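## Task

Remove the incorrect cartridge from the sealant gun and load the one marked with a wide green band. Its front end must sit fully forward in the cup of the front ring, with the nozzle poking out through that ring. The plunger rod only slides backward while the small thumb plate on it, just behind the handle, is held pushed toward the gun's front. End with the plunger's disc touching the rear of the loaded cartridge (the trigger is functional). Both the loaded gun and the removed cartridge must rest on the table, not leaning on each other or on anything else. Then state that you are done.

## Robot and tools

Robot: two arms, left_arm and right_arm, each with a parallel two-finger gripper and a wrist camera. In the scene frame (origin at table-top height, midway between the arms; +x out over the table, +y toward left_arm, +z up), left_arm's base sits near (-0.001, +0.294, 0) m and right_arm's near (-0.032, -0.279, 0) m, each turned only slightly about z. Arm names do not match image left and right. Fixed cameras: cam_high and cam_low; wrist cameras: cam_left_wrist and cam_right_wrist (all 672x504).

Frames: each arm reports its end_effector_position (metres, the point between the finger pads about 1 cm behind the tips) and end_effector_quat_wxyz in its own base frame. The gripper's fingers point along its +z and close along its y. Readings can be off by a few centimetres, more at long reach.

The 14-number row, used by both moving tools: left_arm's dx, dy, dz, rx, ry, rz, opening, then the same seven for right_arm. All are in [-1, 1]. The first six per arm are an offset, not a pose, measured from that arm's current Hand target and along that arm's own base axes; 1.0 equals 0.6 m for dx/dy/dz and 180 degrees for the rotation vector rx/ry/rz (turning about the Hand target's position). The opening is absolute: +1 fully open (0.094 m), -1 closed. To leave an arm alone, give it six zeros and repeat its current opening; a 0 opening is a real command.

execute_actions(actions, cameras): actions is a list of actions; each action is a table of up to 15 rows, one row per 1/30 s step, and the last row is held until step 15. Every row of an action counts from the Hand target at that action's start, so sending the same offset again moves further. cameras lists names, ["all"], or []; an empty actions list returns all images plus the scene number and task.

move(target, speed, blend, opening_speed, grip_force, blocking, cameras): drives each gripper in a straight line toward a target given as one 14-number row or up to 15 rows; every row is an offset from the same starting Hand targets, not from the previous row. speed is m/s, 0.002 to 2.9 (default 0.25), one value or one per row. blend (m) rounds corners in a list; 0 stops at each. opening_speed is the finger rate per second on the -1..+1 scale, at least 0.2; use it on fragile parts. grip_force is newtons per pad, 10 to 50, one number or one per arm, and persists. blocking=false returns after 0.5 s while the move continues. A move caps at 10 s and does not avoid obstacles or the other arm; avoid paths near an arm's own base. The result adds a move: line (done, off_target, moving, held, fault) and limits (paced = pose clipped, held = steps withheld).

wait(seconds, 0 to 3600) lets time pass without new commands; stop brakes a running move; zoom_image(camera, region=[x0,y0,x1,y1], at most 504x504 px) enlarges part of the latest image; read_manual gives licence texts only; finished_scene(scene = 1 or 2) ends the current scene irreversibly and later calls apply to the next scene.

Result lines: Hand target is the last commanded pose after clipping; orientation commands are clipped to 40 degrees from the measured one. The gripper often stops short of the Hand target through friction or weight; send the remaining gap as an offset, and check tilt after moves. grip_measured is the finger opening on the command scale, reading a little wide when empty and a few hundredths narrower than a hard part under full squeeze. grip_effort_nm is motor effort (negative closes) and is not pad force. Joint torques, joint velocities ("within noise" when still), Tool commands, MOTOR HOT and FAULT lines may appear. To release, command an opening well above grip_measured; to end a push, command back past the gripper.

Avoid: dropping parts or letting go while they move, fast impacts with the table or fixed objects, pressing the two grippers or wrist cameras together, closing one gripper on the other's fingers, straining a camera cable, and anything falling off the table. Long holds with a stretched arm heat motors; at 90 C that arm folds and is lost for the scene. Slower moves hit softer and track better.

Each tool is called after ">>>" by a JSON object that holds its "op" and its "data".

## Session

>>> {"op": "execute_actions", "data": {"actions": []}}

Scene clock: 0.00 s.
left_arm: end_effector_position=(+0.3759, +0.0240, +0.0656) grip_measured=+1.000 grip_effort_nm=n/a end_effector_quat_wxyz=(+0.547, -0.066, +0.833, +0.061) | right_arm: end_effector_position=(+0.3902, -0.0161, +0.0769) grip_measured=+1.000 grip_effort_nm=n/a end_effector_quat_wxyz=(+0.548, +0.028, +0.836, +0.015)
Joint positions: left_arm=[-0.029 1.559 0.31 0.833 -0.201 -0.056 0.094] | right_arm=[-0.065 1.539 0.373 0.755 -0.054 0.038 0.094]
Joint velocities: within noise
Joint torques (N m): no reading
Heat: left arm: 25 °C; right arm: 27 °C.
Hand target: left_arm +0.3794, +0.0239, +0.0728; +0.556, -0.067, +0.826, +0.060 | right_arm +0.3926, -0.0162, +0.0819; +0.554, +0.028, +0.832, +0.015
Tool commands: left_gripper/opening=+1.0 right_gripper/opening=+1.0

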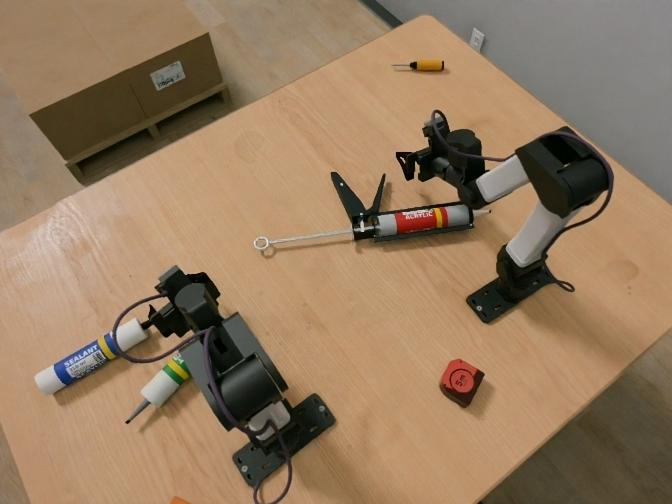

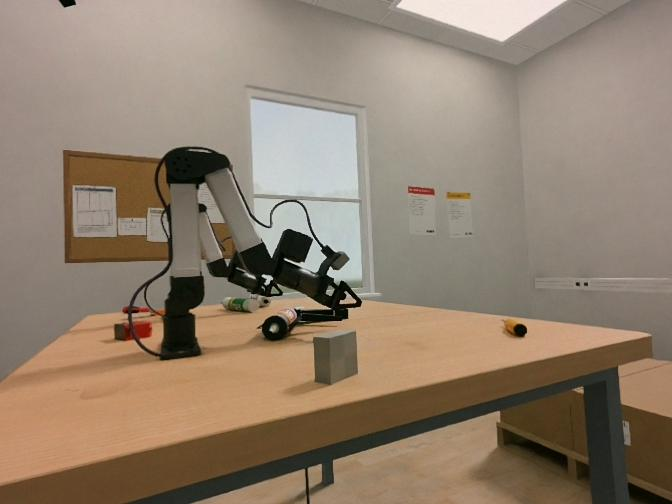

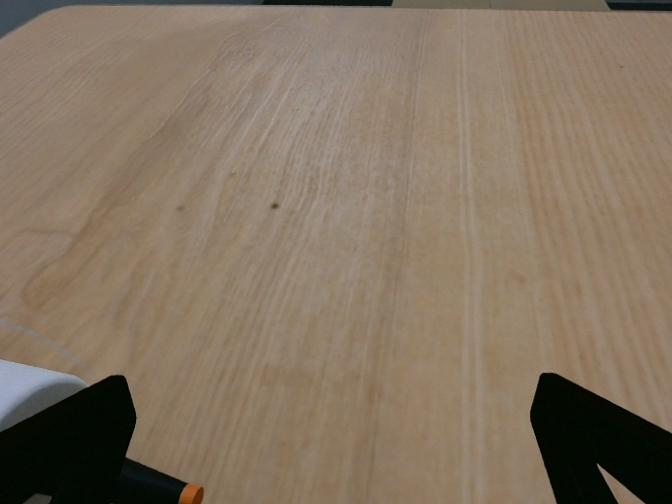

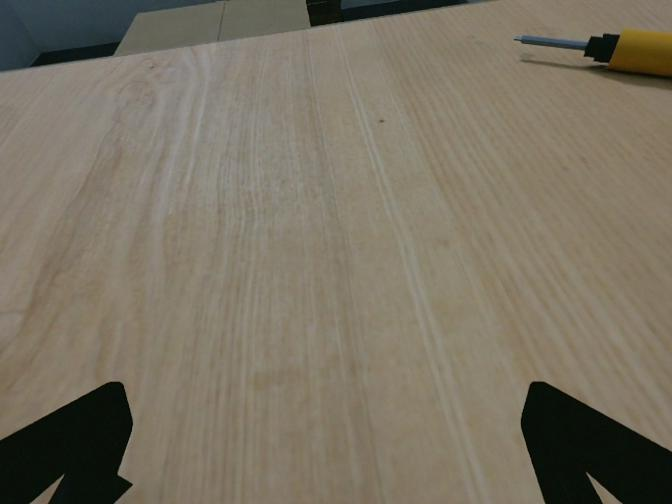

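>>> {"op": "zoom_image", "data": {"camera": "cam_high", "region": [240, 150, 510, 270]}}

>>> {"op": "zoom_image", "data": {"camera": "cam_high", "region": [20, 250, 240, 440]}}

>>> {"op": "zoom_image", "data": {"camera": "cam_low", "region": [100, 270, 400, 390]}}

Scaled by 1.867 from the camera's image (finer frame: 960x720).

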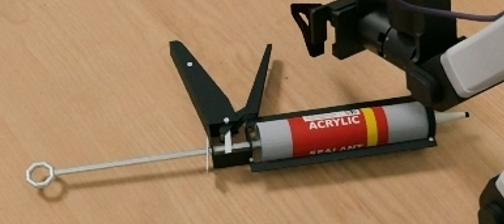

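Scaled by 2.291 from the camera's image (finer frame: 960x720).

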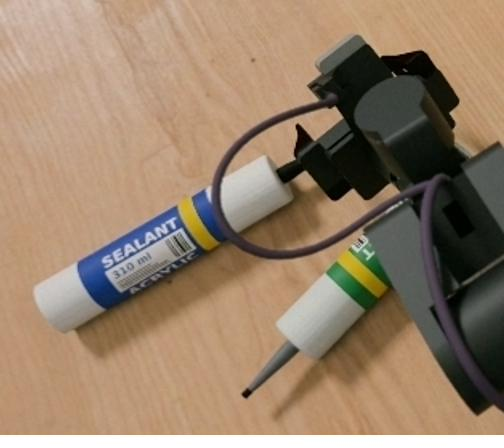

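Scaled by 1.680 from the camera's image (finer frame: 960x720).

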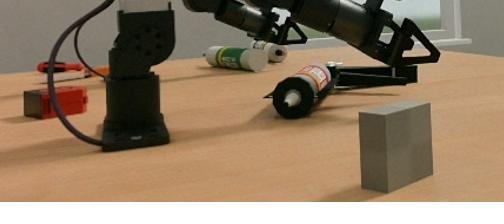

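>>> {"op": "move", "data": {"target": [[0,0,0.15,0,0,0,1,0,0,0.13,0,0,0,1],[-0.166,0.177,0.21,-0.041,0.376,-0.045,1,-0.138,0.327,0.2,-0.01,0.374,0.019,1]], "blend": 0.04, "speed": 0.4, "cameras": ["all"]}}

Scene clock: 4.63 s.
left_arm: end_effector_position=(+0.2788, +0.1265, +0.1943) grip_measured=+1.000 grip_effort_nm=0.00 end_effector_quat_wxyz=(+0.022, -0.004, +1.000, +0.004) | right_arm: end_effector_position=(+0.3084, +0.1769, +0.1961) grip_measured=+1.000 grip_effort_nm=0.00 end_effector_quat_wxyz=(+0.032, -0.008, +0.999, +0.012)
Joint positions: left_arm=[0.432 1.693 1.72 -1.555 0.011 0.425 0.094] | right_arm=[0.526 1.874 1.949 -1.578 0.01 0.51 0.094]
Joint torques (N m): left_arm=[0.2 -6.63 8.16 0.49 -0.06 0.14] | right_arm=[0.68 -6.56 7.82 0.61 -0.02 0.15]
Heat: left arm: 25 °C; right arm: 27 °C.
Hand target: left_arm +0.2799, +0.1302, +0.1988; +0.000, -0.001, +1.000, +0.000 | right_arm +0.3098, +0.1799, +0.2019; +0.000, +0.000, +1.000, +0.000
Off the commanded pose: left_arm 0.006 m, 3 deg | right_arm 0.007 m, 4 deg.
joint sent to its limit (left arm) — joint 4 (wrist pitch), lower limit. The joint targets are off in orientation, not in position.
joint sent to its limit (right arm) — joint 4 (wrist pitch), lower limit. The joint targets are off in orientation, not in position.
move: off_target (left_arm, right_arm)
cam_left_wrist: T_world_to_cam=[[0.00003, -0.9997, -0.02448, 0.13087], [-0.91059, -0.01015, 0.41319, 0.20916], [-0.41331, 0.02228, -0.91032, 0.38173]] pos_world=[0.34823, 0.12445, 0.26427]
cam_right_wrist: T_world_to_cam=[[0.03112, -0.99943, -0.0135, 0.16653], [-0.93669, -0.03387, 0.34852, 0.2668], [-0.34877, 0.0018, -0.93721, 0.37637]] pos_world=[0.376, 0.17479, 0.262]

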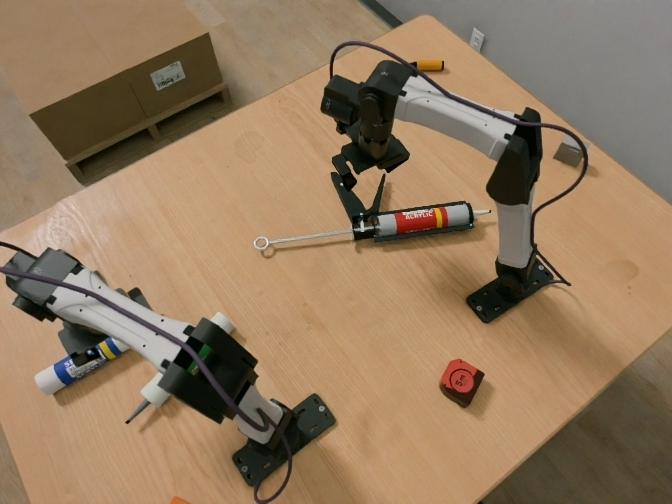

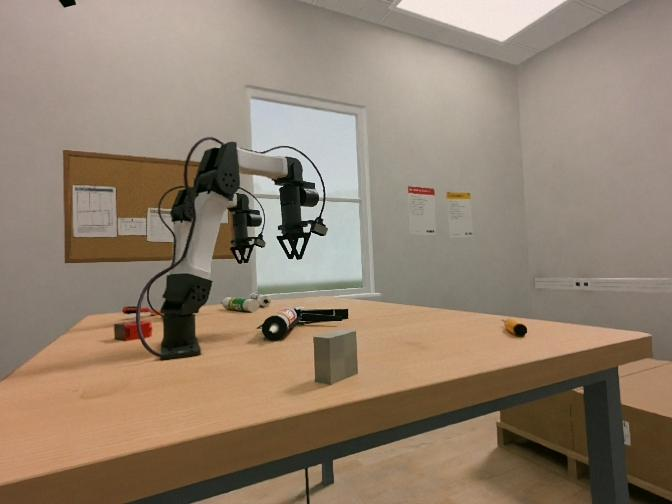

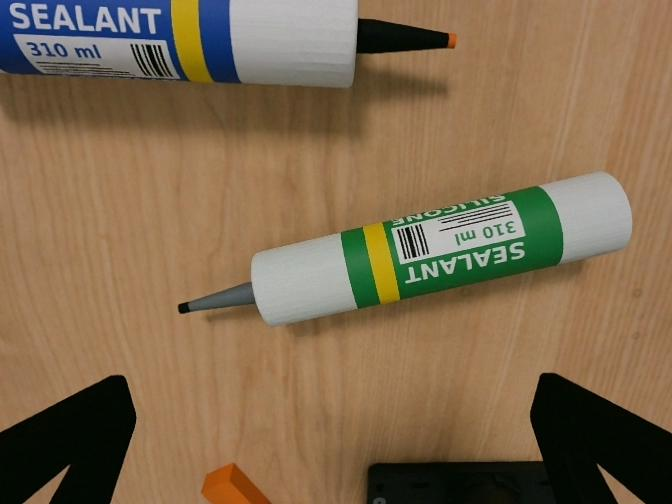

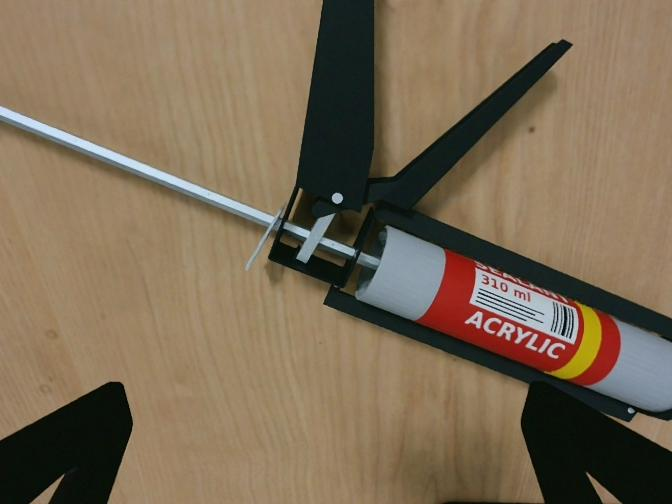

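>>> {"op": "zoom_image", "data": {"camera": "cam_right_wrist", "region": [220, 160, 460, 330]}}

>>> {"op": "zoom_image", "data": {"camera": "cam_right_wrist", "region": [430, 220, 672, 440]}}

Scaled by 2.100 from the camera's image (finer frame: 960x720).

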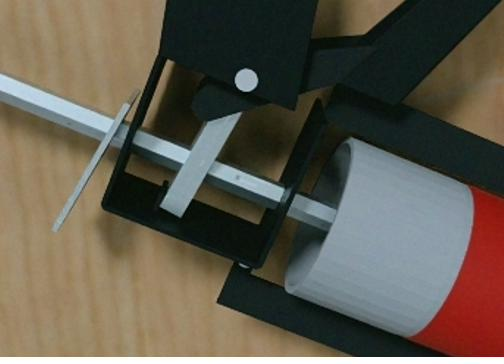

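Scaled by 2.083 from the camera's image (finer frame: 960x720).

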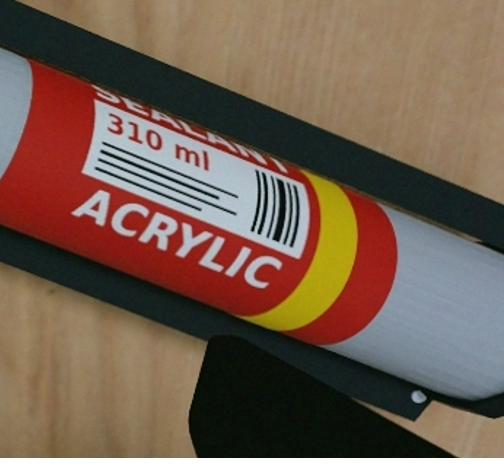

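>>> {"op": "zoom_image", "data": {"camera": "cam_low", "region": [250, 290, 360, 350]}}

>>> {"op": "zoom_image", "data": {"camera": "cam_high", "region": [340, 160, 500, 260]}}

Scaled by 4.582 from the camera's image (finer frame: 960x720).

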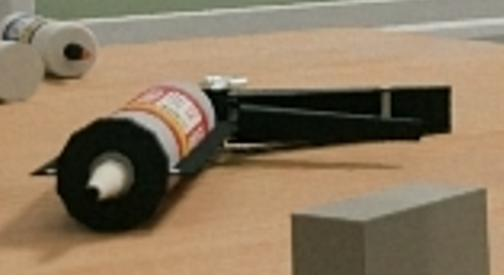

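Scaled by 3.150 from the camera's image (finer frame: 960x720).

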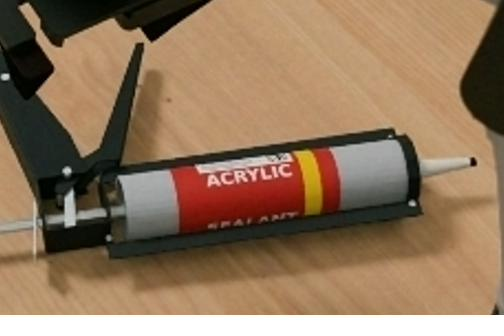

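>>> {"op": "move", "data": {"target": [[0.2,-0.5,-0.065,0,0,0.364,1,-0.016,0.133,-0.07,0,0,0.389,1]], "speed": 0.4, "cameras": ["all"]}}

Scene clock: 11.10 s.
left_arm: end_effector_position=(+0.3970, -0.1712, +0.1583) grip_measured=+1.000 grip_effort_nm=0.00 end_effector_quat_wxyz=(+0.021, -0.536, +0.843, -0.035) | right_arm: end_effector_position=(+0.2989, +0.2566, +0.1563) grip_measured=+1.000 grip_effort_nm=0.00 end_effector_quat_wxyz=(-0.001, -0.567, +0.824, -0.002)
Joint positions: left_arm=[-0.405 2.181 2.246 -1.553 0.006 -1.537 0.094] | right_arm=[0.711 2.086 2.09 -1.578 0.004 -0.494 0.094]
Joint torques (N m): left_arm=[0.17 -10.45 8.21 0.49 -0.06 0.03] | right_arm=[0.88 -8.03 7.72 0.42 -0.05 -0.14]
Heat: left arm: 26 °C; right arm: 28 °C.
Hand target: left_arm +0.3999, -0.1700, +0.1598; +0.000, -0.542, +0.841, +0.000 | right_arm +0.3003, +0.2597, +0.1599; +0.000, -0.574, +0.819, +0.000
Off the commanded pose: left_arm 0.004 m, 5 deg | right_arm 0.005 m, 1 deg.
joint sent to its limit (left arm) — joint 4 (wrist pitch), lower limit. The joint targets are off in orientation, not in position.
joint sent to its limit (right arm) — joint 4 (wrist pitch), lower limit. The joint targets still meet the commanded pose.
move: off_target (left_arm)
cam_left_wrist: T_world_to_cam=[[0.89999, -0.43101, 0.06525, -0.44176], [-0.41146, -0.79047, 0.45372, -0.0095], [-0.14398, -0.43519, -0.88875, 0.21587]] pos_world=[0.42474, -0.10397, 0.22499]
cam_right_wrist: T_world_to_cam=[[0.93933, -0.34281, 0.01202, -0.19812], [-0.31696, -0.85404, 0.41249, 0.28968], [-0.13114, -0.39127, -0.91088, 0.36727]] pos_world=[0.32609, 0.32318, 0.21743]

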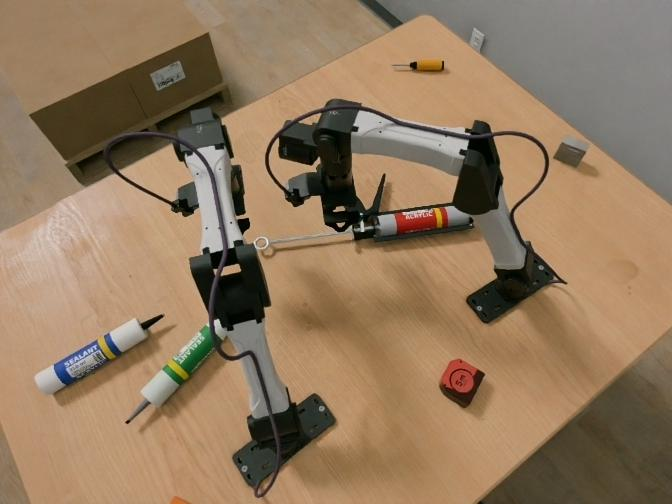

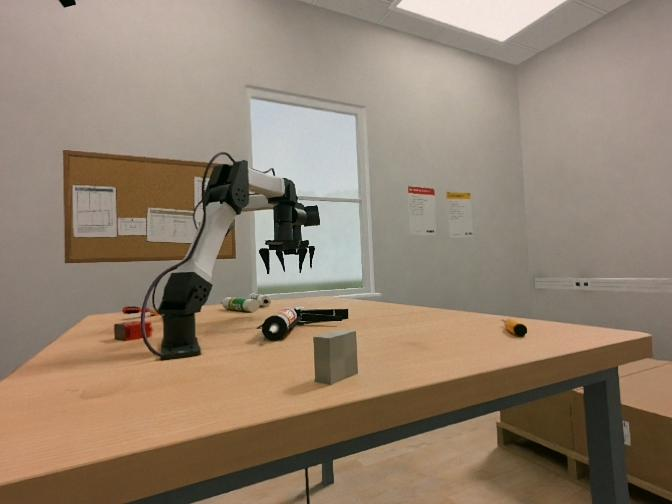

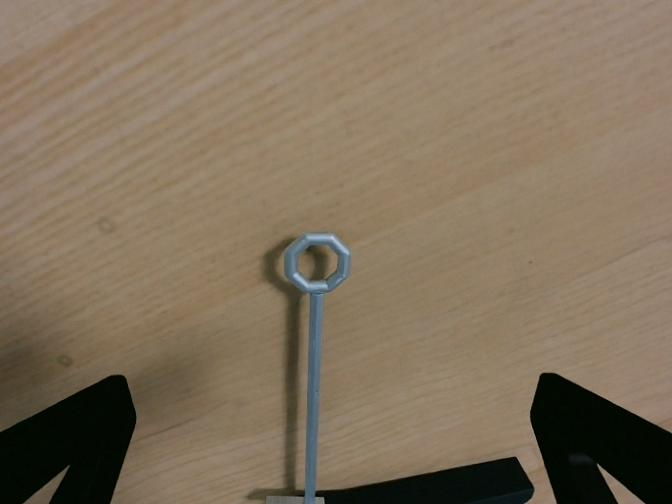

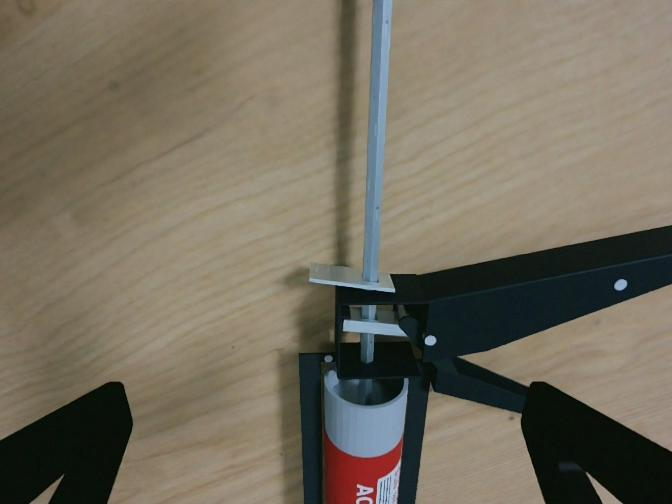

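>>> {"op": "zoom_image", "data": {"camera": "cam_right_wrist", "region": [280, 240, 460, 420]}}

Scaled by 2.800 from the camera's image (finer frame: 960x720).

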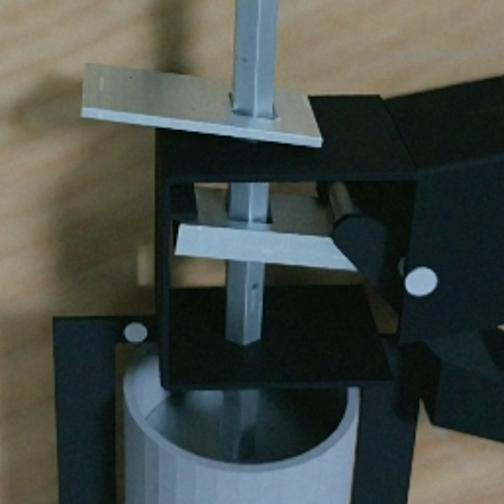

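>>> {"op": "move", "data": {"target": [-0.051,-0.097,-0.141,0,0,0,0.2,0.008,0,-0.16,0,0,0,-1], "speed": 0.3, "cameras": ["cam_left_wrist","cam_right_wrist"]}}

Scene clock: 13.27 s.
left_arm: end_effector_position=(+0.3666, -0.2283, +0.0798) grip_measured=+0.203 grip_effort_nm=-0.15 end_effector_quat_wxyz=(-0.002, -0.537, +0.844, +0.000) | right_arm: end_effector_position=(+0.3028, +0.2599, +0.0664) grip_measured=-0.997 grip_effort_nm=-0.16 end_effector_quat_wxyz=(-0.004, -0.570, +0.821, -0.003)
Joint positions: left_arm=[-0.555 2.222 1.999 -1.349 0.005 -1.689 0.057] | right_arm=[0.711 2.088 1.734 -1.225 0.004 -0.502 0]
Joint torques (N m): left_arm=[0.06 -11.51 5.48 0.61 -0.04 0] | right_arm=[0.1 -8.73 5.05 0.7 -0.05 -0.16]
Heat: left arm: 26 °C; right arm: 28 °C.
Hand target: left_arm +0.3692, -0.2280, +0.0752; +0.000, -0.542, +0.841, +0.000 | right_arm +0.3050, +0.2597, +0.0638; -0.001, -0.574, +0.819, +0.000
Off the commanded pose: left_arm 0.005 m, 1 deg | right_arm 0.003 m, 1 deg.
move: done
cam_left_wrist: T_world_to_cam=[[0.90245, -0.43037, -0.01892, -0.42794], [-0.37517, -0.80676, 0.45649, -0.0488], [-0.21172, -0.40487, -0.88953, 0.14863]] pos_world=[0.39935, -0.16336, 0.14639]
cam_right_wrist: T_world_to_cam=[[0.9422, -0.33492, 0.00951, -0.20233], [-0.30823, -0.8553, 0.41648, 0.3283], [-0.13135, -0.39534, -0.90909, 0.28824]] pos_world=[0.32969, 0.32698, 0.12723]

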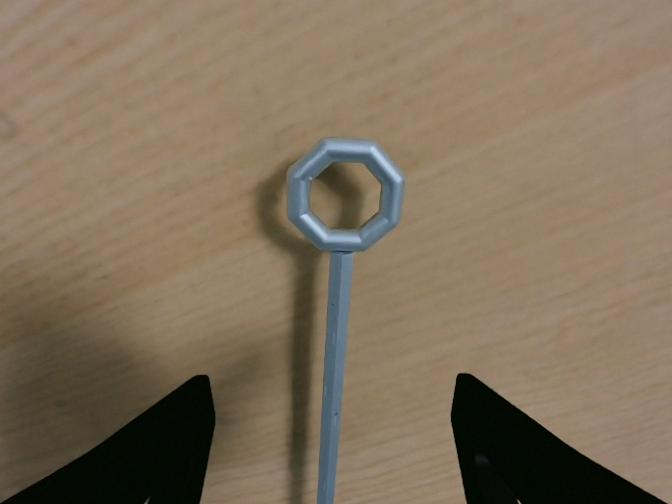

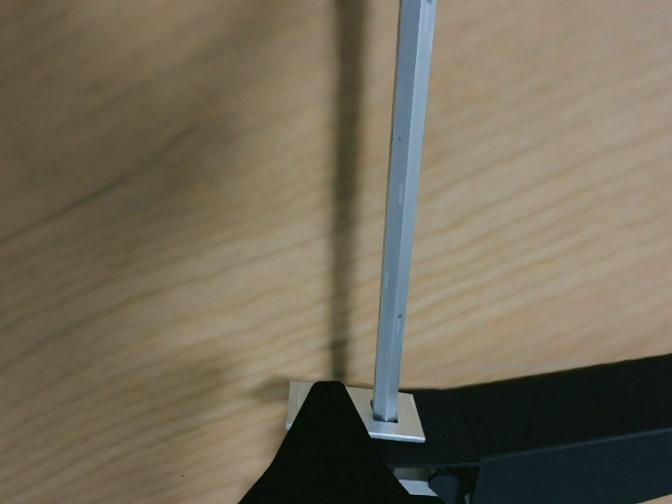

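>>> {"op": "move", "data": {"target": [[0.001,-0.002,-0.085,0,0,0,0.2,0,0,-0.0613,0,0,0,-1]], "speed": 0.2, "cameras": ["cam_left_wrist","cam_right_wrist"]}}

>>> {"op": "move", "data": {"target": [[0,0,0,0,0,0,-1,-0.0085,-0.023,0,0,0,0,-1]], "speed": 0.08, "opening_speed": 1.0, "cameras": ["cam_left_wrist","cam_right_wrist"]}}

Scene clock: 15.43 s.
left_arm: end_effector_position=(+0.3681, -0.2292, +0.0299) grip_measured=+0.203 grip_effort_nm=-0.15 end_effector_quat_wxyz=(-0.002, -0.538, +0.843, -0.001) | right_arm: end_effector_position=(+0.3025, +0.2597, +0.0302) grip_measured=-0.997 grip_effort_nm=-0.16 end_effector_quat_wxyz=(-0.004, -0.570, +0.821, -0.003)
Joint positions: left_arm=[-0.555 2.244 1.837 -1.163 0.005 -1.691 0.057] | right_arm=[0.711 2.113 1.626 -1.093 0.004 -0.503 0]
Joint torques (N m): left_arm=[-0.08 -11.23 5.48 0.55 -0.05 0] | right_arm=[0.09 -8.69 5.08 0.75 -0.05 -0.15]
Heat: left arm: 26 °C; right arm: 28 °C.
Hand target: left_arm +0.3698, -0.2293, +0.0241; +0.000, -0.542, +0.841, +0.000 | right_arm +0.3051, +0.2598, +0.0272; +0.000, -0.574, +0.819, +0.000
Off the commanded pose: left_arm 0.006 m, 1 deg | right_arm 0.004 m, 1 deg.
move: done
cam_left_wrist: T_world_to_cam=[[0.90329, -0.4287, -0.01664, -0.43058], [-0.37455, -0.80693, 0.45671, -0.02651], [-0.20922, -0.40631, -0.88946, 0.10293]] pos_world=[0.40055, -0.16415, 0.09649]
cam_right_wrist: T_world_to_cam=[[0.94235, -0.33451, 0.00931, -0.20184], [-0.30774, -0.85533, 0.41679, 0.3429], [-0.13146, -0.39562, -0.90896, 0.25531]] pos_world=[0.32929, 0.32678, 0.09103]

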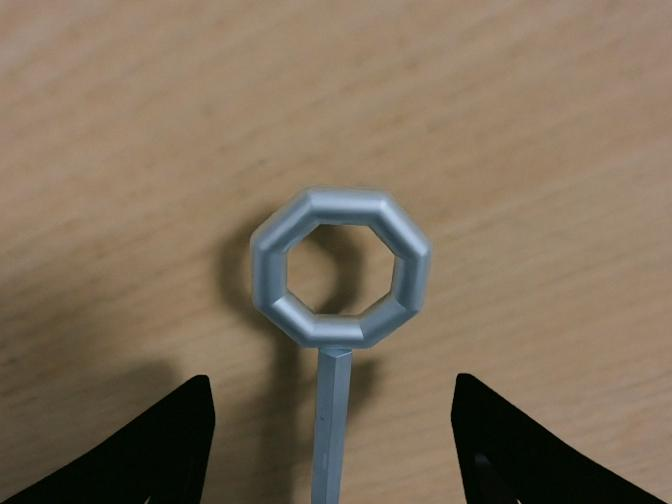

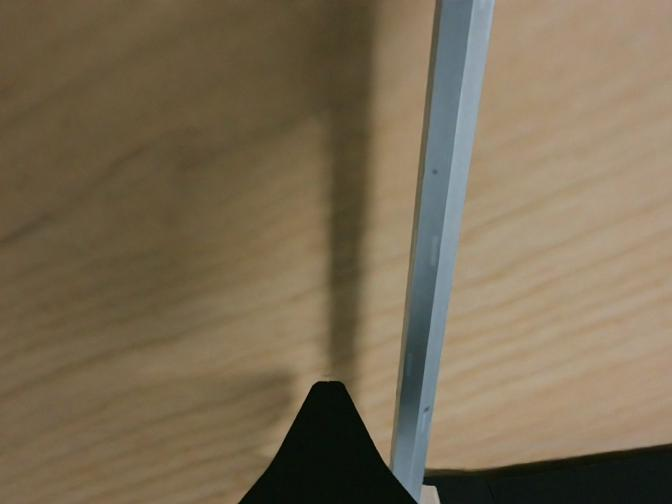

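Scene clock: 16.83 s.
left_arm: end_effector_position=(+0.3682, -0.2293, +0.0299) grip_measured=-0.988 grip_effort_nm=-0.64 end_effector_quat_wxyz=(-0.002, -0.538, +0.843, -0.002) | right_arm: end_effector_position=(+0.2981, +0.2463, +0.0178) grip_measured=-0.997 grip_effort_nm=-0.15 end_effector_quat_wxyz=(-0.015, -0.570, +0.821, -0.003)
Joint positions: left_arm=[-0.555 2.244 1.837 -1.162 0.005 -1.692 0.001] | right_arm=[0.692 2.101 1.557 -1.057 0.004 -0.521 0]
Joint torques (N m): left_arm=[-0.08 -11.34 5.59 0.61 -0.06 -0.01] | right_arm=[0.17 -11.15 4.53 0.54 -0.04 -0.15]
Heat: left arm: 27 °C; right arm: 28 °C.
Hand target: left_arm +0.3698, -0.2293, +0.0241; +0.000, -0.542, +0.841, +0.000 | right_arm +0.3000, +0.2459, +0.0271; -0.001, -0.574, +0.819, +0.000
Off the commanded pose: left_arm 0.006 m, 1 deg | right_arm 0.010 m, 2 deg.
move: done
cam_left_wrist: T_world_to_cam=[[0.90365, -0.42798, -0.01589, -0.43076], [-0.37419, -0.80704, 0.45681, -0.02664], [-0.20833, -0.40685, -0.88943, 0.1025]] pos_world=[0.40064, -0.16415, 0.09649]
cam_right_wrist: T_world_to_cam=[[0.94214, -0.3352, -0.00257, -0.20167], [-0.30104, -0.84945, 0.43337, 0.33152], [-0.14745, -0.40752, -0.90121, 0.2457]] pos_world=[0.32604, 0.31414, 0.07724]

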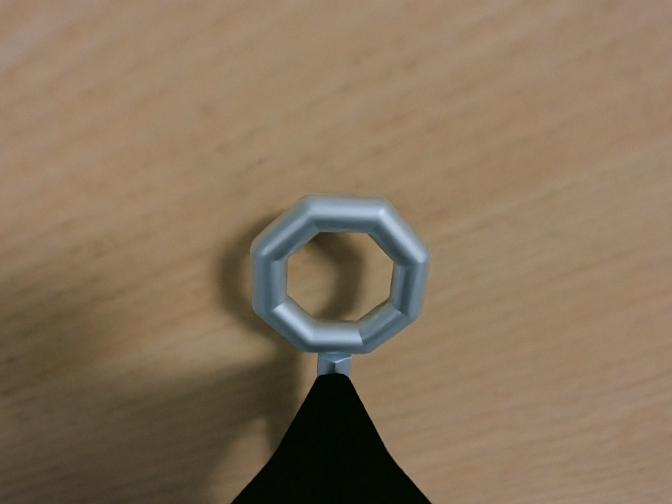

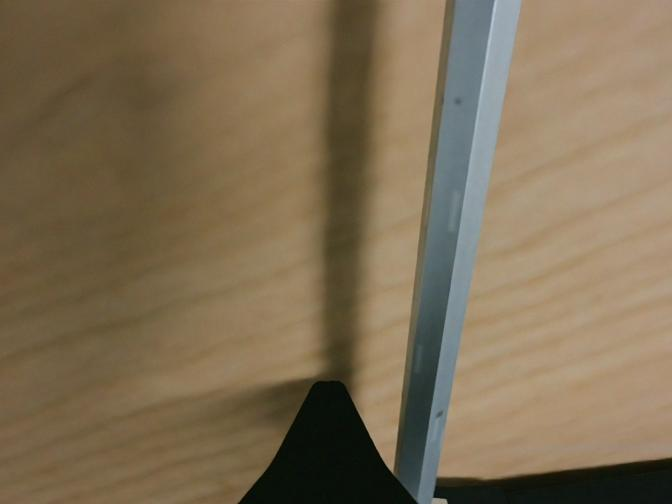

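>>> {"op": "move", "data": {"target": [[0,0,0,0,0,0,-1,-0.0088,-0.0234,0.012,0,0,0,-1]], "speed": 0.06, "cameras": ["cam_left_wrist","cam_right_wrist","cam_high"]}}

Scene clock: 17.97 s.
left_arm: end_effector_position=(+0.3682, -0.2293, +0.0299) grip_measured=-0.988 grip_effort_nm=-0.65 end_effector_quat_wxyz=(-0.002, -0.538, +0.843, -0.002) | right_arm: end_effector_position=(+0.2998, +0.2388, +0.0294) grip_measured=-0.997 grip_effort_nm=-0.16 end_effector_quat_wxyz=(+0.005, -0.570, +0.821, -0.001)
Joint positions: left_arm=[-0.555 2.244 1.837 -1.162 0.005 -1.692 0.001] | right_arm=[0.674 2.038 1.509 -1.032 0.002 -0.54 0]
Joint velocities: left_arm=[within noise] | right_arm=[-0.002 -0.012 -0.012 -0.022 -0.037 -0.154 0]
Joint torques (N m): left_arm=[-0.08 -11.37 5.6 0.61 -0.06 0.01] | right_arm=[0.03 -10.22 4.18 0.35 -0.04 -0.2]
Heat: left arm: 27 °C; right arm: 29 °C.
Hand target: left_arm +0.3698, -0.2293, +0.0241; +0.000, -0.542, +0.841, +0.000 | right_arm +0.2947, +0.2319, +0.0344; +0.000, -0.574, +0.819, +0.000
Off the commanded pose: left_arm 0.006 m, 1 deg | right_arm 0.010 m, 1 deg.
move: done
cam_left_wrist: T_world_to_cam=[[0.90365, -0.42798, -0.01589, -0.43076], [-0.37419, -0.80704, 0.45681, -0.02664], [-0.20833, -0.40685, -0.88943, 0.1025]] pos_world=[0.40064, -0.16415, 0.09649]
cam_right_wrist: T_world_to_cam=[[0.94203, -0.3351, 0.0172, -0.20627], [-0.31347, -0.86062, 0.40133, 0.32804], [-0.11968, -0.38346, -0.91577, 0.23972]] pos_world=[0.32583, 0.30512, 0.09142]
Images, in order (width x height): cam_high 672x504, cam_left_wrist 672x504, cam_right_wrist 672x504.

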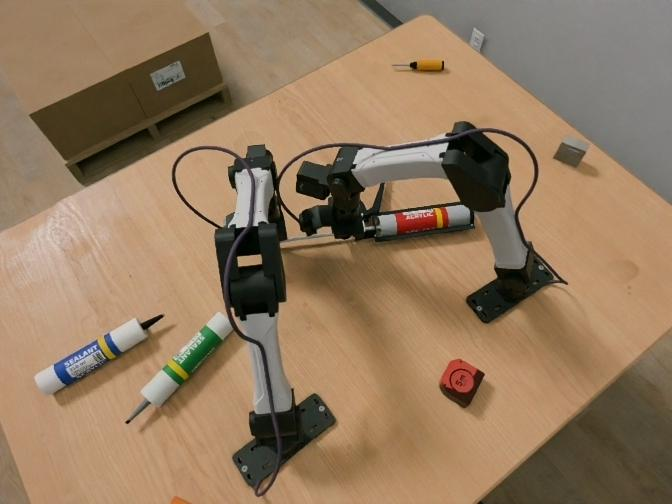

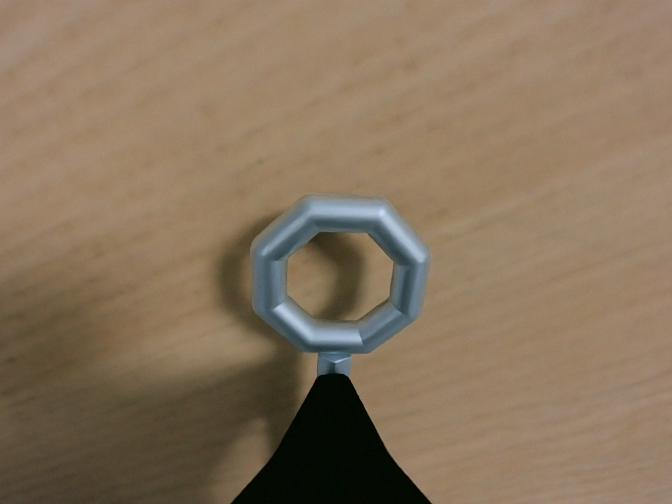

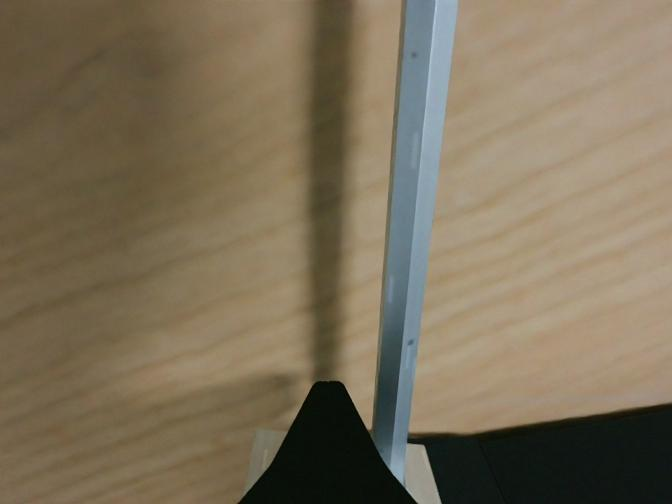

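>>> {"op": "move", "data": {"target": [0.028,0.0605,0,0,0,0,-1,-0.003,-0.008,0,0,0,0,-1], "speed": 0.05, "cameras": ["cam_left_wrist","cam_right_wrist","cam_high"]}}

Scene clock: 19.43 s.
left_arm: end_effector_position=(+0.3823, -0.1984, +0.0261) grip_measured=-0.988 grip_effort_nm=-0.65 end_effector_quat_wxyz=(-0.008, -0.540, +0.841, +0.000) | right_arm: end_effector_position=(+0.2989, +0.2380, +0.0295) grip_measured=-0.997 grip_effort_nm=-0.15 end_effector_quat_wxyz=(+0.011, -0.572, +0.820, +0.002)
Joint positions: left_arm=[-0.473 2.244 1.822 -1.156 0.014 -1.615 0.001] | right_arm=[0.671 2.024 1.488 -1.014 -0.003 -0.547 0]
Joint torques (N m): left_arm=[0.83 -12.4 5.08 0.61 -0.13 0.13] | right_arm=[-0.32 -10.25 4.08 0.26 0.01 -0.17]
Heat: left arm: 28 °C; right arm: 29 °C.
Hand target: left_arm +0.3865, -0.1930, +0.0242; +0.000, -0.542, +0.841, +0.000 | right_arm +0.2929, +0.2272, +0.0344; +0.000, -0.574, +0.819, +0.000
Off the commanded pose: left_arm 0.007 m, 1 deg | right_arm 0.013 m, 1 deg.
move: off_target (right_arm)
cam_left_wrist: T_world_to_cam=[[0.90552, -0.42354, -0.02534, -0.42997], [-0.36452, -0.80712, 0.46443, 0.00145], [-0.21715, -0.41131, -0.88525, 0.11695]] pos_world=[0.41527, -0.13283, 0.09196]
cam_right_wrist: T_world_to_cam=[[0.94336, -0.33124, 0.01891, -0.20714], [-0.31198, -0.86621, 0.39032, 0.32816], [-0.11291, -0.37411, -0.92048, 0.23528]] pos_world=[0.32436, 0.30366, 0.09241]
Images, in order (width x height): cam_high 672x504, cam_left_wrist 672x504, cam_right_wrist 672x504.

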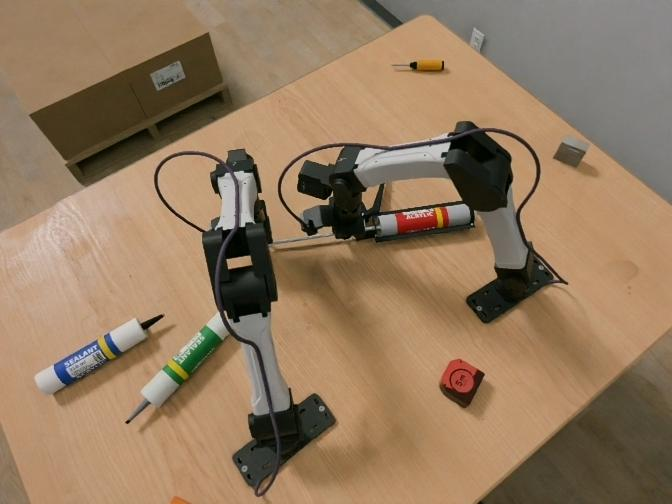

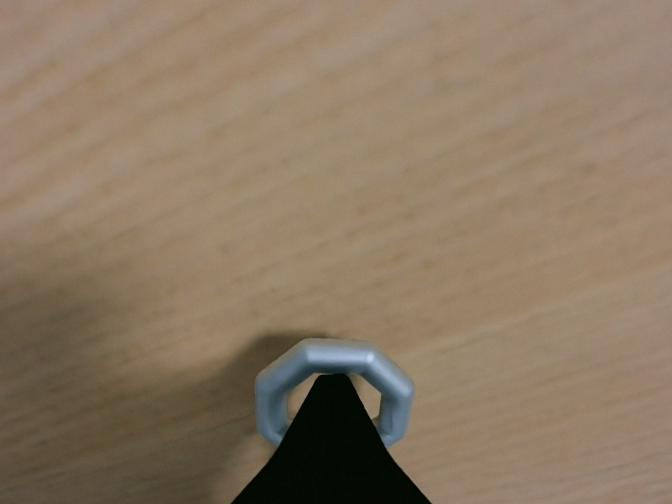

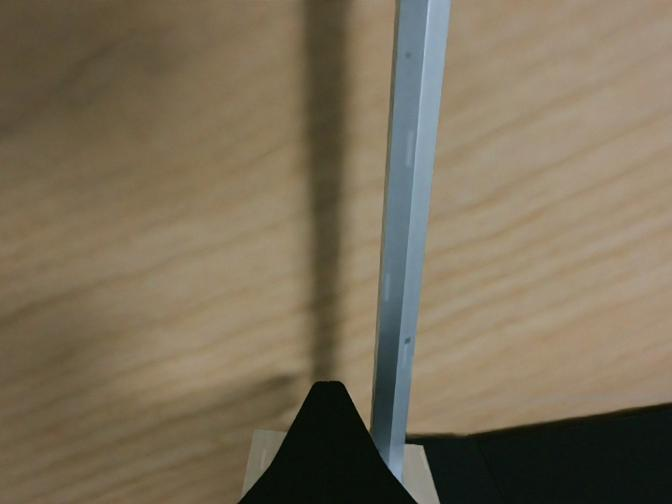

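>>> {"op": "move", "data": {"target": [[0,0,0.04,0,0,0,0,0,0,0,0,0,0,-1],[-0.0285,-0.0615,0.04,0,0,0,0,0,0,0,0,0,0,-1],[-0.0285,-0.0615,-0.016,0,0,0,0,0,0,0,0,0,0,-1]], "speed": [0.15,0.15,0.08], "cameras": ["cam_left_wrist"]}}

>>> {"op": "move", "data": {"target": [[0,0,0,0,0,0,-1,0,0,0,0,0,0,-1]], "opening_speed": 1.5, "cameras": ["cam_left_wrist"]}}

Scene clock: 22.47 s.
left_arm: end_effector_position=(+0.3672, -0.2333, +0.0232) grip_measured=-0.003 grip_effort_nm=0.14 end_effector_quat_wxyz=(-0.004, -0.536, +0.844, -0.006) | right_arm: end_effector_position=(+0.2991, +0.2369, +0.0292) grip_measured=-0.997 grip_effort_nm=-0.15 end_effector_quat_wxyz=(+0.010, -0.571, +0.821, +0.002)
Joint positions: left_arm=[-0.561 2.247 1.815 -1.13 0.012 -1.693 0.047] | right_arm=[0.669 2.024 1.487 -1.015 -0.003 -0.547 0]
Joint torques (N m): left_arm=[0.47 -10.88 5.24 0.65 -0.11 -0.02] | right_arm=[-0.13 -10.26 4.15 0.26 0.01 -0.16]
Heat: left arm: 30 °C; right arm: 30 °C.
Hand target: left_arm +0.3695, -0.2298, +0.0145; +0.000, -0.542, +0.841, +0.000 | right_arm +0.2930, +0.2271, +0.0344; +0.000, -0.574, +0.819, +0.000
Off the commanded pose: left_arm 0.010 m, 1 deg | right_arm 0.013 m, 1 deg.
move: done
cam_left_wrist: T_world_to_cam=[[0.90135, -0.43299, -0.00983, -0.43202], [-0.37947, -0.80047, 0.46395, -0.02387], [-0.20875, -0.41445, -0.88581, 0.09297]] pos_world=[0.39975, -0.16764, 0.08918]

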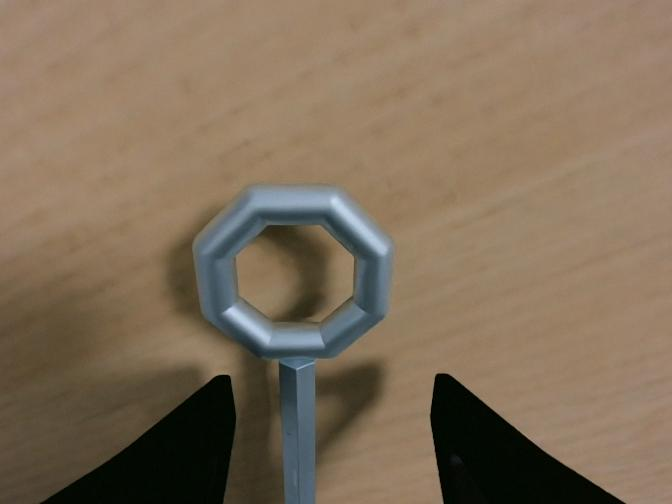

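Scene clock: 23.43 s.
left_arm: end_effector_position=(+0.3663, -0.2327, +0.0232) grip_measured=-0.853 grip_effort_nm=-1.03 end_effector_quat_wxyz=(-0.004, -0.529, +0.848, -0.005) | right_arm: end_effector_position=(+0.2992, +0.2370, +0.0292) grip_measured=-0.997 grip_effort_nm=-0.15 end_effector_quat_wxyz=(+0.010, -0.571, +0.821, +0.002)
Joint positions: left_arm=[-0.561 2.247 1.815 -1.134 0.012 -1.677 0.007] | right_arm=[0.669 2.024 1.487 -1.014 -0.003 -0.548 0]
Joint torques (N m): left_arm=[0.38 -10.89 5.29 0.68 -0.11 -0.12] | right_arm=[-0.13 -10.25 4.16 0.26 0.01 -0.16]
Heat: left arm: 30 °C; right arm: 30 °C.
Hand target: left_arm +0.3696, -0.2298, +0.0145; +0.000, -0.542, +0.841, +0.000 | right_arm +0.2930, +0.2271, +0.0344; +0.000, -0.574, +0.819, +0.000
Off the commanded pose: left_arm 0.010 m, 2 deg | right_arm 0.013 m, 1 deg.
move: done
cam_left_wrist: T_world_to_cam=[[0.89423, -0.44739, -0.01387, -0.43167], [-0.39072, -0.79534, 0.46343, -0.01841], [-0.21837, -0.409, -0.88602, 0.09778]] pos_world=[0.40017, -0.16777, 0.08918]

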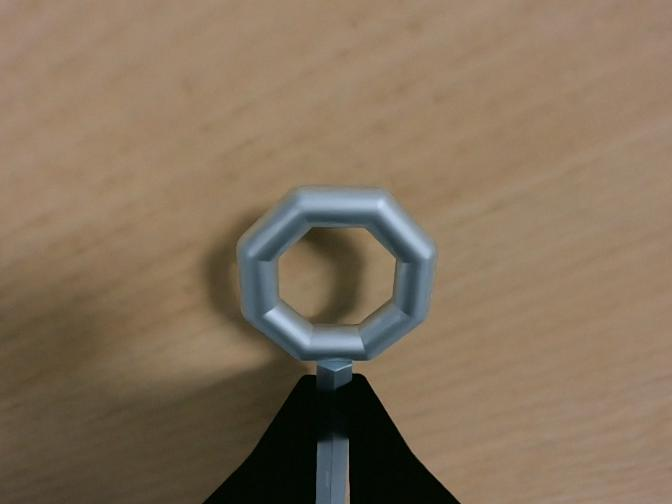

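>>> {"op": "move", "data": {"target": [[0,0,0,0,0,0,-1,0.0075,0.0203,0,0,0,0,-1],[0,0,0,0,0,0,-1,0.0075,0.0203,-0.025,0,0,0,-1],[0,0,0,0,0,0,-1,-0.003,-0.008,-0.025,0,0,0,-1]], "speed": 0.06, "cameras": ["cam_left_wrist","cam_right_wrist","cam_low"]}}

Scene clock: 25.53 s.
left_arm: end_effector_position=(+0.3654, -0.2339, +0.0232) grip_measured=-0.853 grip_effort_nm=-1.03 end_effector_quat_wxyz=(-0.007, -0.528, +0.849, -0.005) | right_arm: end_effector_position=(+0.3018, +0.2394, +0.0183) grip_measured=-0.997 grip_effort_nm=-0.16 end_effector_quat_wxyz=(+0.026, -0.572, +0.820, +0.006)
Joint positions: left_arm=[-0.562 2.247 1.815 -1.135 0.017 -1.675 0.007] | right_arm=[0.667 2.021 1.436 -0.933 -0.009 -0.552 0]
Joint torques (N m): left_arm=[0.47 -10.91 5.26 0.68 -0.15 -0.17] | right_arm=[-0.54 -9.72 3.64 0.12 0.07 -0.17]
Heat: left arm: 30 °C; right arm: 30 °C.
Hand target: left_arm +0.3695, -0.2299, +0.0145; +0.000, -0.541, +0.841, +0.000 | right_arm +0.2911, +0.2224, +0.0194; +0.000, -0.574, +0.819, +0.000
Off the commanded pose: left_arm 0.010 m, 2 deg | right_arm 0.020 m, 3 deg.
move: off_target (right_arm)
cam_left_wrist: T_world_to_cam=[[0.89316, -0.4495, -0.01469, -0.43154], [-0.39109, -0.79241, 0.46812, -0.01902], [-0.22206, -0.41236, -0.88354, 0.09768]] pos_world=[0.39969, -0.16877, 0.08887]
cam_right_wrist: T_world_to_cam=[[0.94318, -0.33089, 0.03044, -0.20937], [-0.31892, -0.8757, 0.36255, 0.33961], [-0.09331, -0.35166, -0.93147, 0.21476]] pos_world=[0.32582, 0.30364, 0.08329]
Images, in order (width x height): cam_low 672x504, cam_left_wrist 672x504, cam_right_wrist 672x504.

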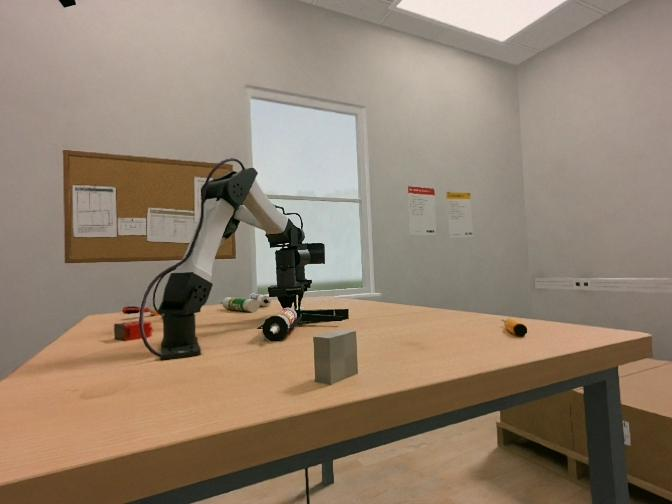

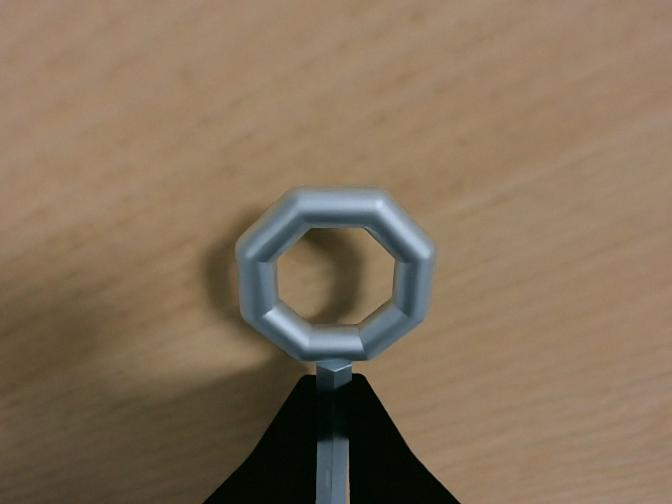

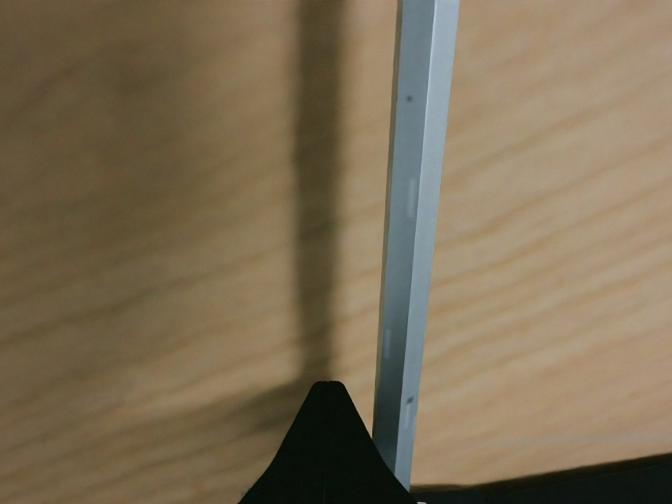

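>>> {"op": "move", "data": {"target": [0.022,0.047,0.0,0,0,0,-1,0,0,0,0,0,0,-1], "speed": 0.05, "cameras": ["cam_left_wrist","cam_right_wrist","cam_high"]}}

Scene clock: 26.97 s.
left_arm: end_effector_position=(+0.3672, -0.2268, +0.0193) grip_measured=-0.853 grip_effort_nm=-1.03 end_effector_quat_wxyz=(-0.030, -0.526, +0.850, -0.015) | right_arm: end_effector_position=(+0.3051, +0.2432, +0.0186) grip_measured=-0.997 grip_effort_nm=-0.15 end_effector_quat_wxyz=(+0.036, -0.572, +0.819, +0.011)
Joint positions: left_arm=[-0.527 2.247 1.798 -1.124 0.066 -1.634 0.007] | right_arm=[0.665 2.021 1.435 -0.913 -0.017 -0.553 0]
Joint torques (N m): left_arm=[3.78 -12 5.07 0.59 -0.57 0.12] | right_arm=[-0.44 -9.72 3.79 -0.06 0.13 -0.18]
Heat: left arm: 30 °C; right arm: 31 °C.
Hand target: left_arm +0.3826, -0.2016, +0.0144; +0.000, -0.542, +0.841, +0.000 | right_arm +0.2910, +0.2222, +0.0193; -0.001, -0.574, +0.819, +0.000
Off the commanded pose: left_arm 0.030 m, 4 deg | right_arm 0.025 m, 4 deg.
move: off_target (left_arm)
cam_left_wrist: T_world_to_cam=[[0.89004, -0.45531, -0.02279, -0.43008], [-0.38121, -0.77074, 0.51053, -0.0104], [-0.25001, -0.4457, -0.85956, 0.09976]] pos_world=[0.40377, -0.15937, 0.08126]
cam_right_wrist: T_world_to_cam=[[0.94286, -0.33139, 0.03454, -0.21106], [-0.32267, -0.88233, 0.34262, 0.34697], [-0.08306, -0.33418, -0.93884, 0.20947]] pos_world=[0.32836, 0.30619, 0.08507]
Images, in order (width x height): cam_high 672x504, cam_left_wrist 672x504, cam_right_wrist 672x504.

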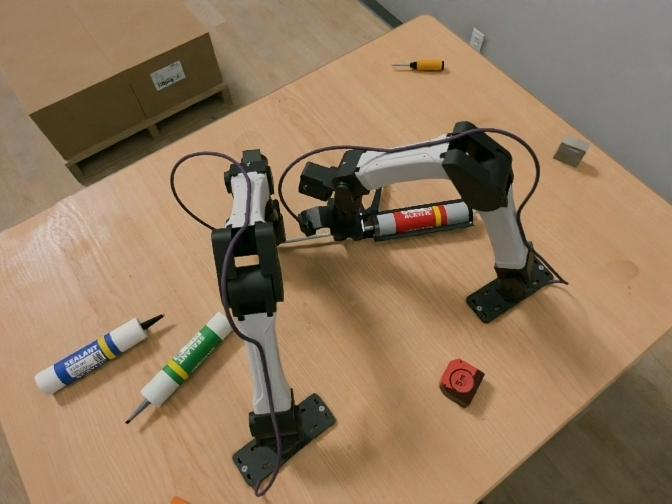

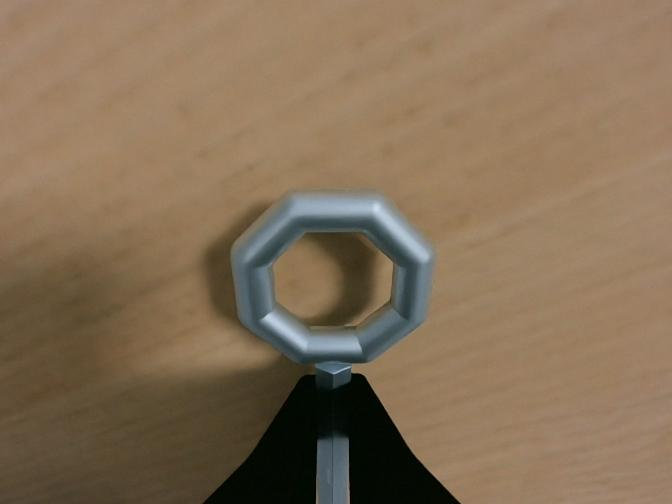

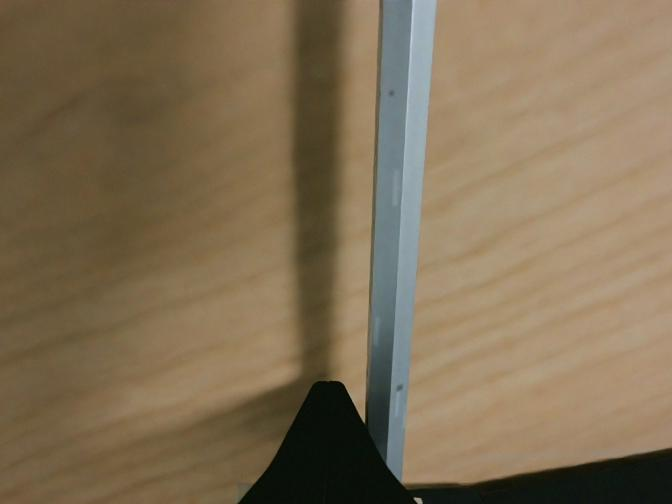

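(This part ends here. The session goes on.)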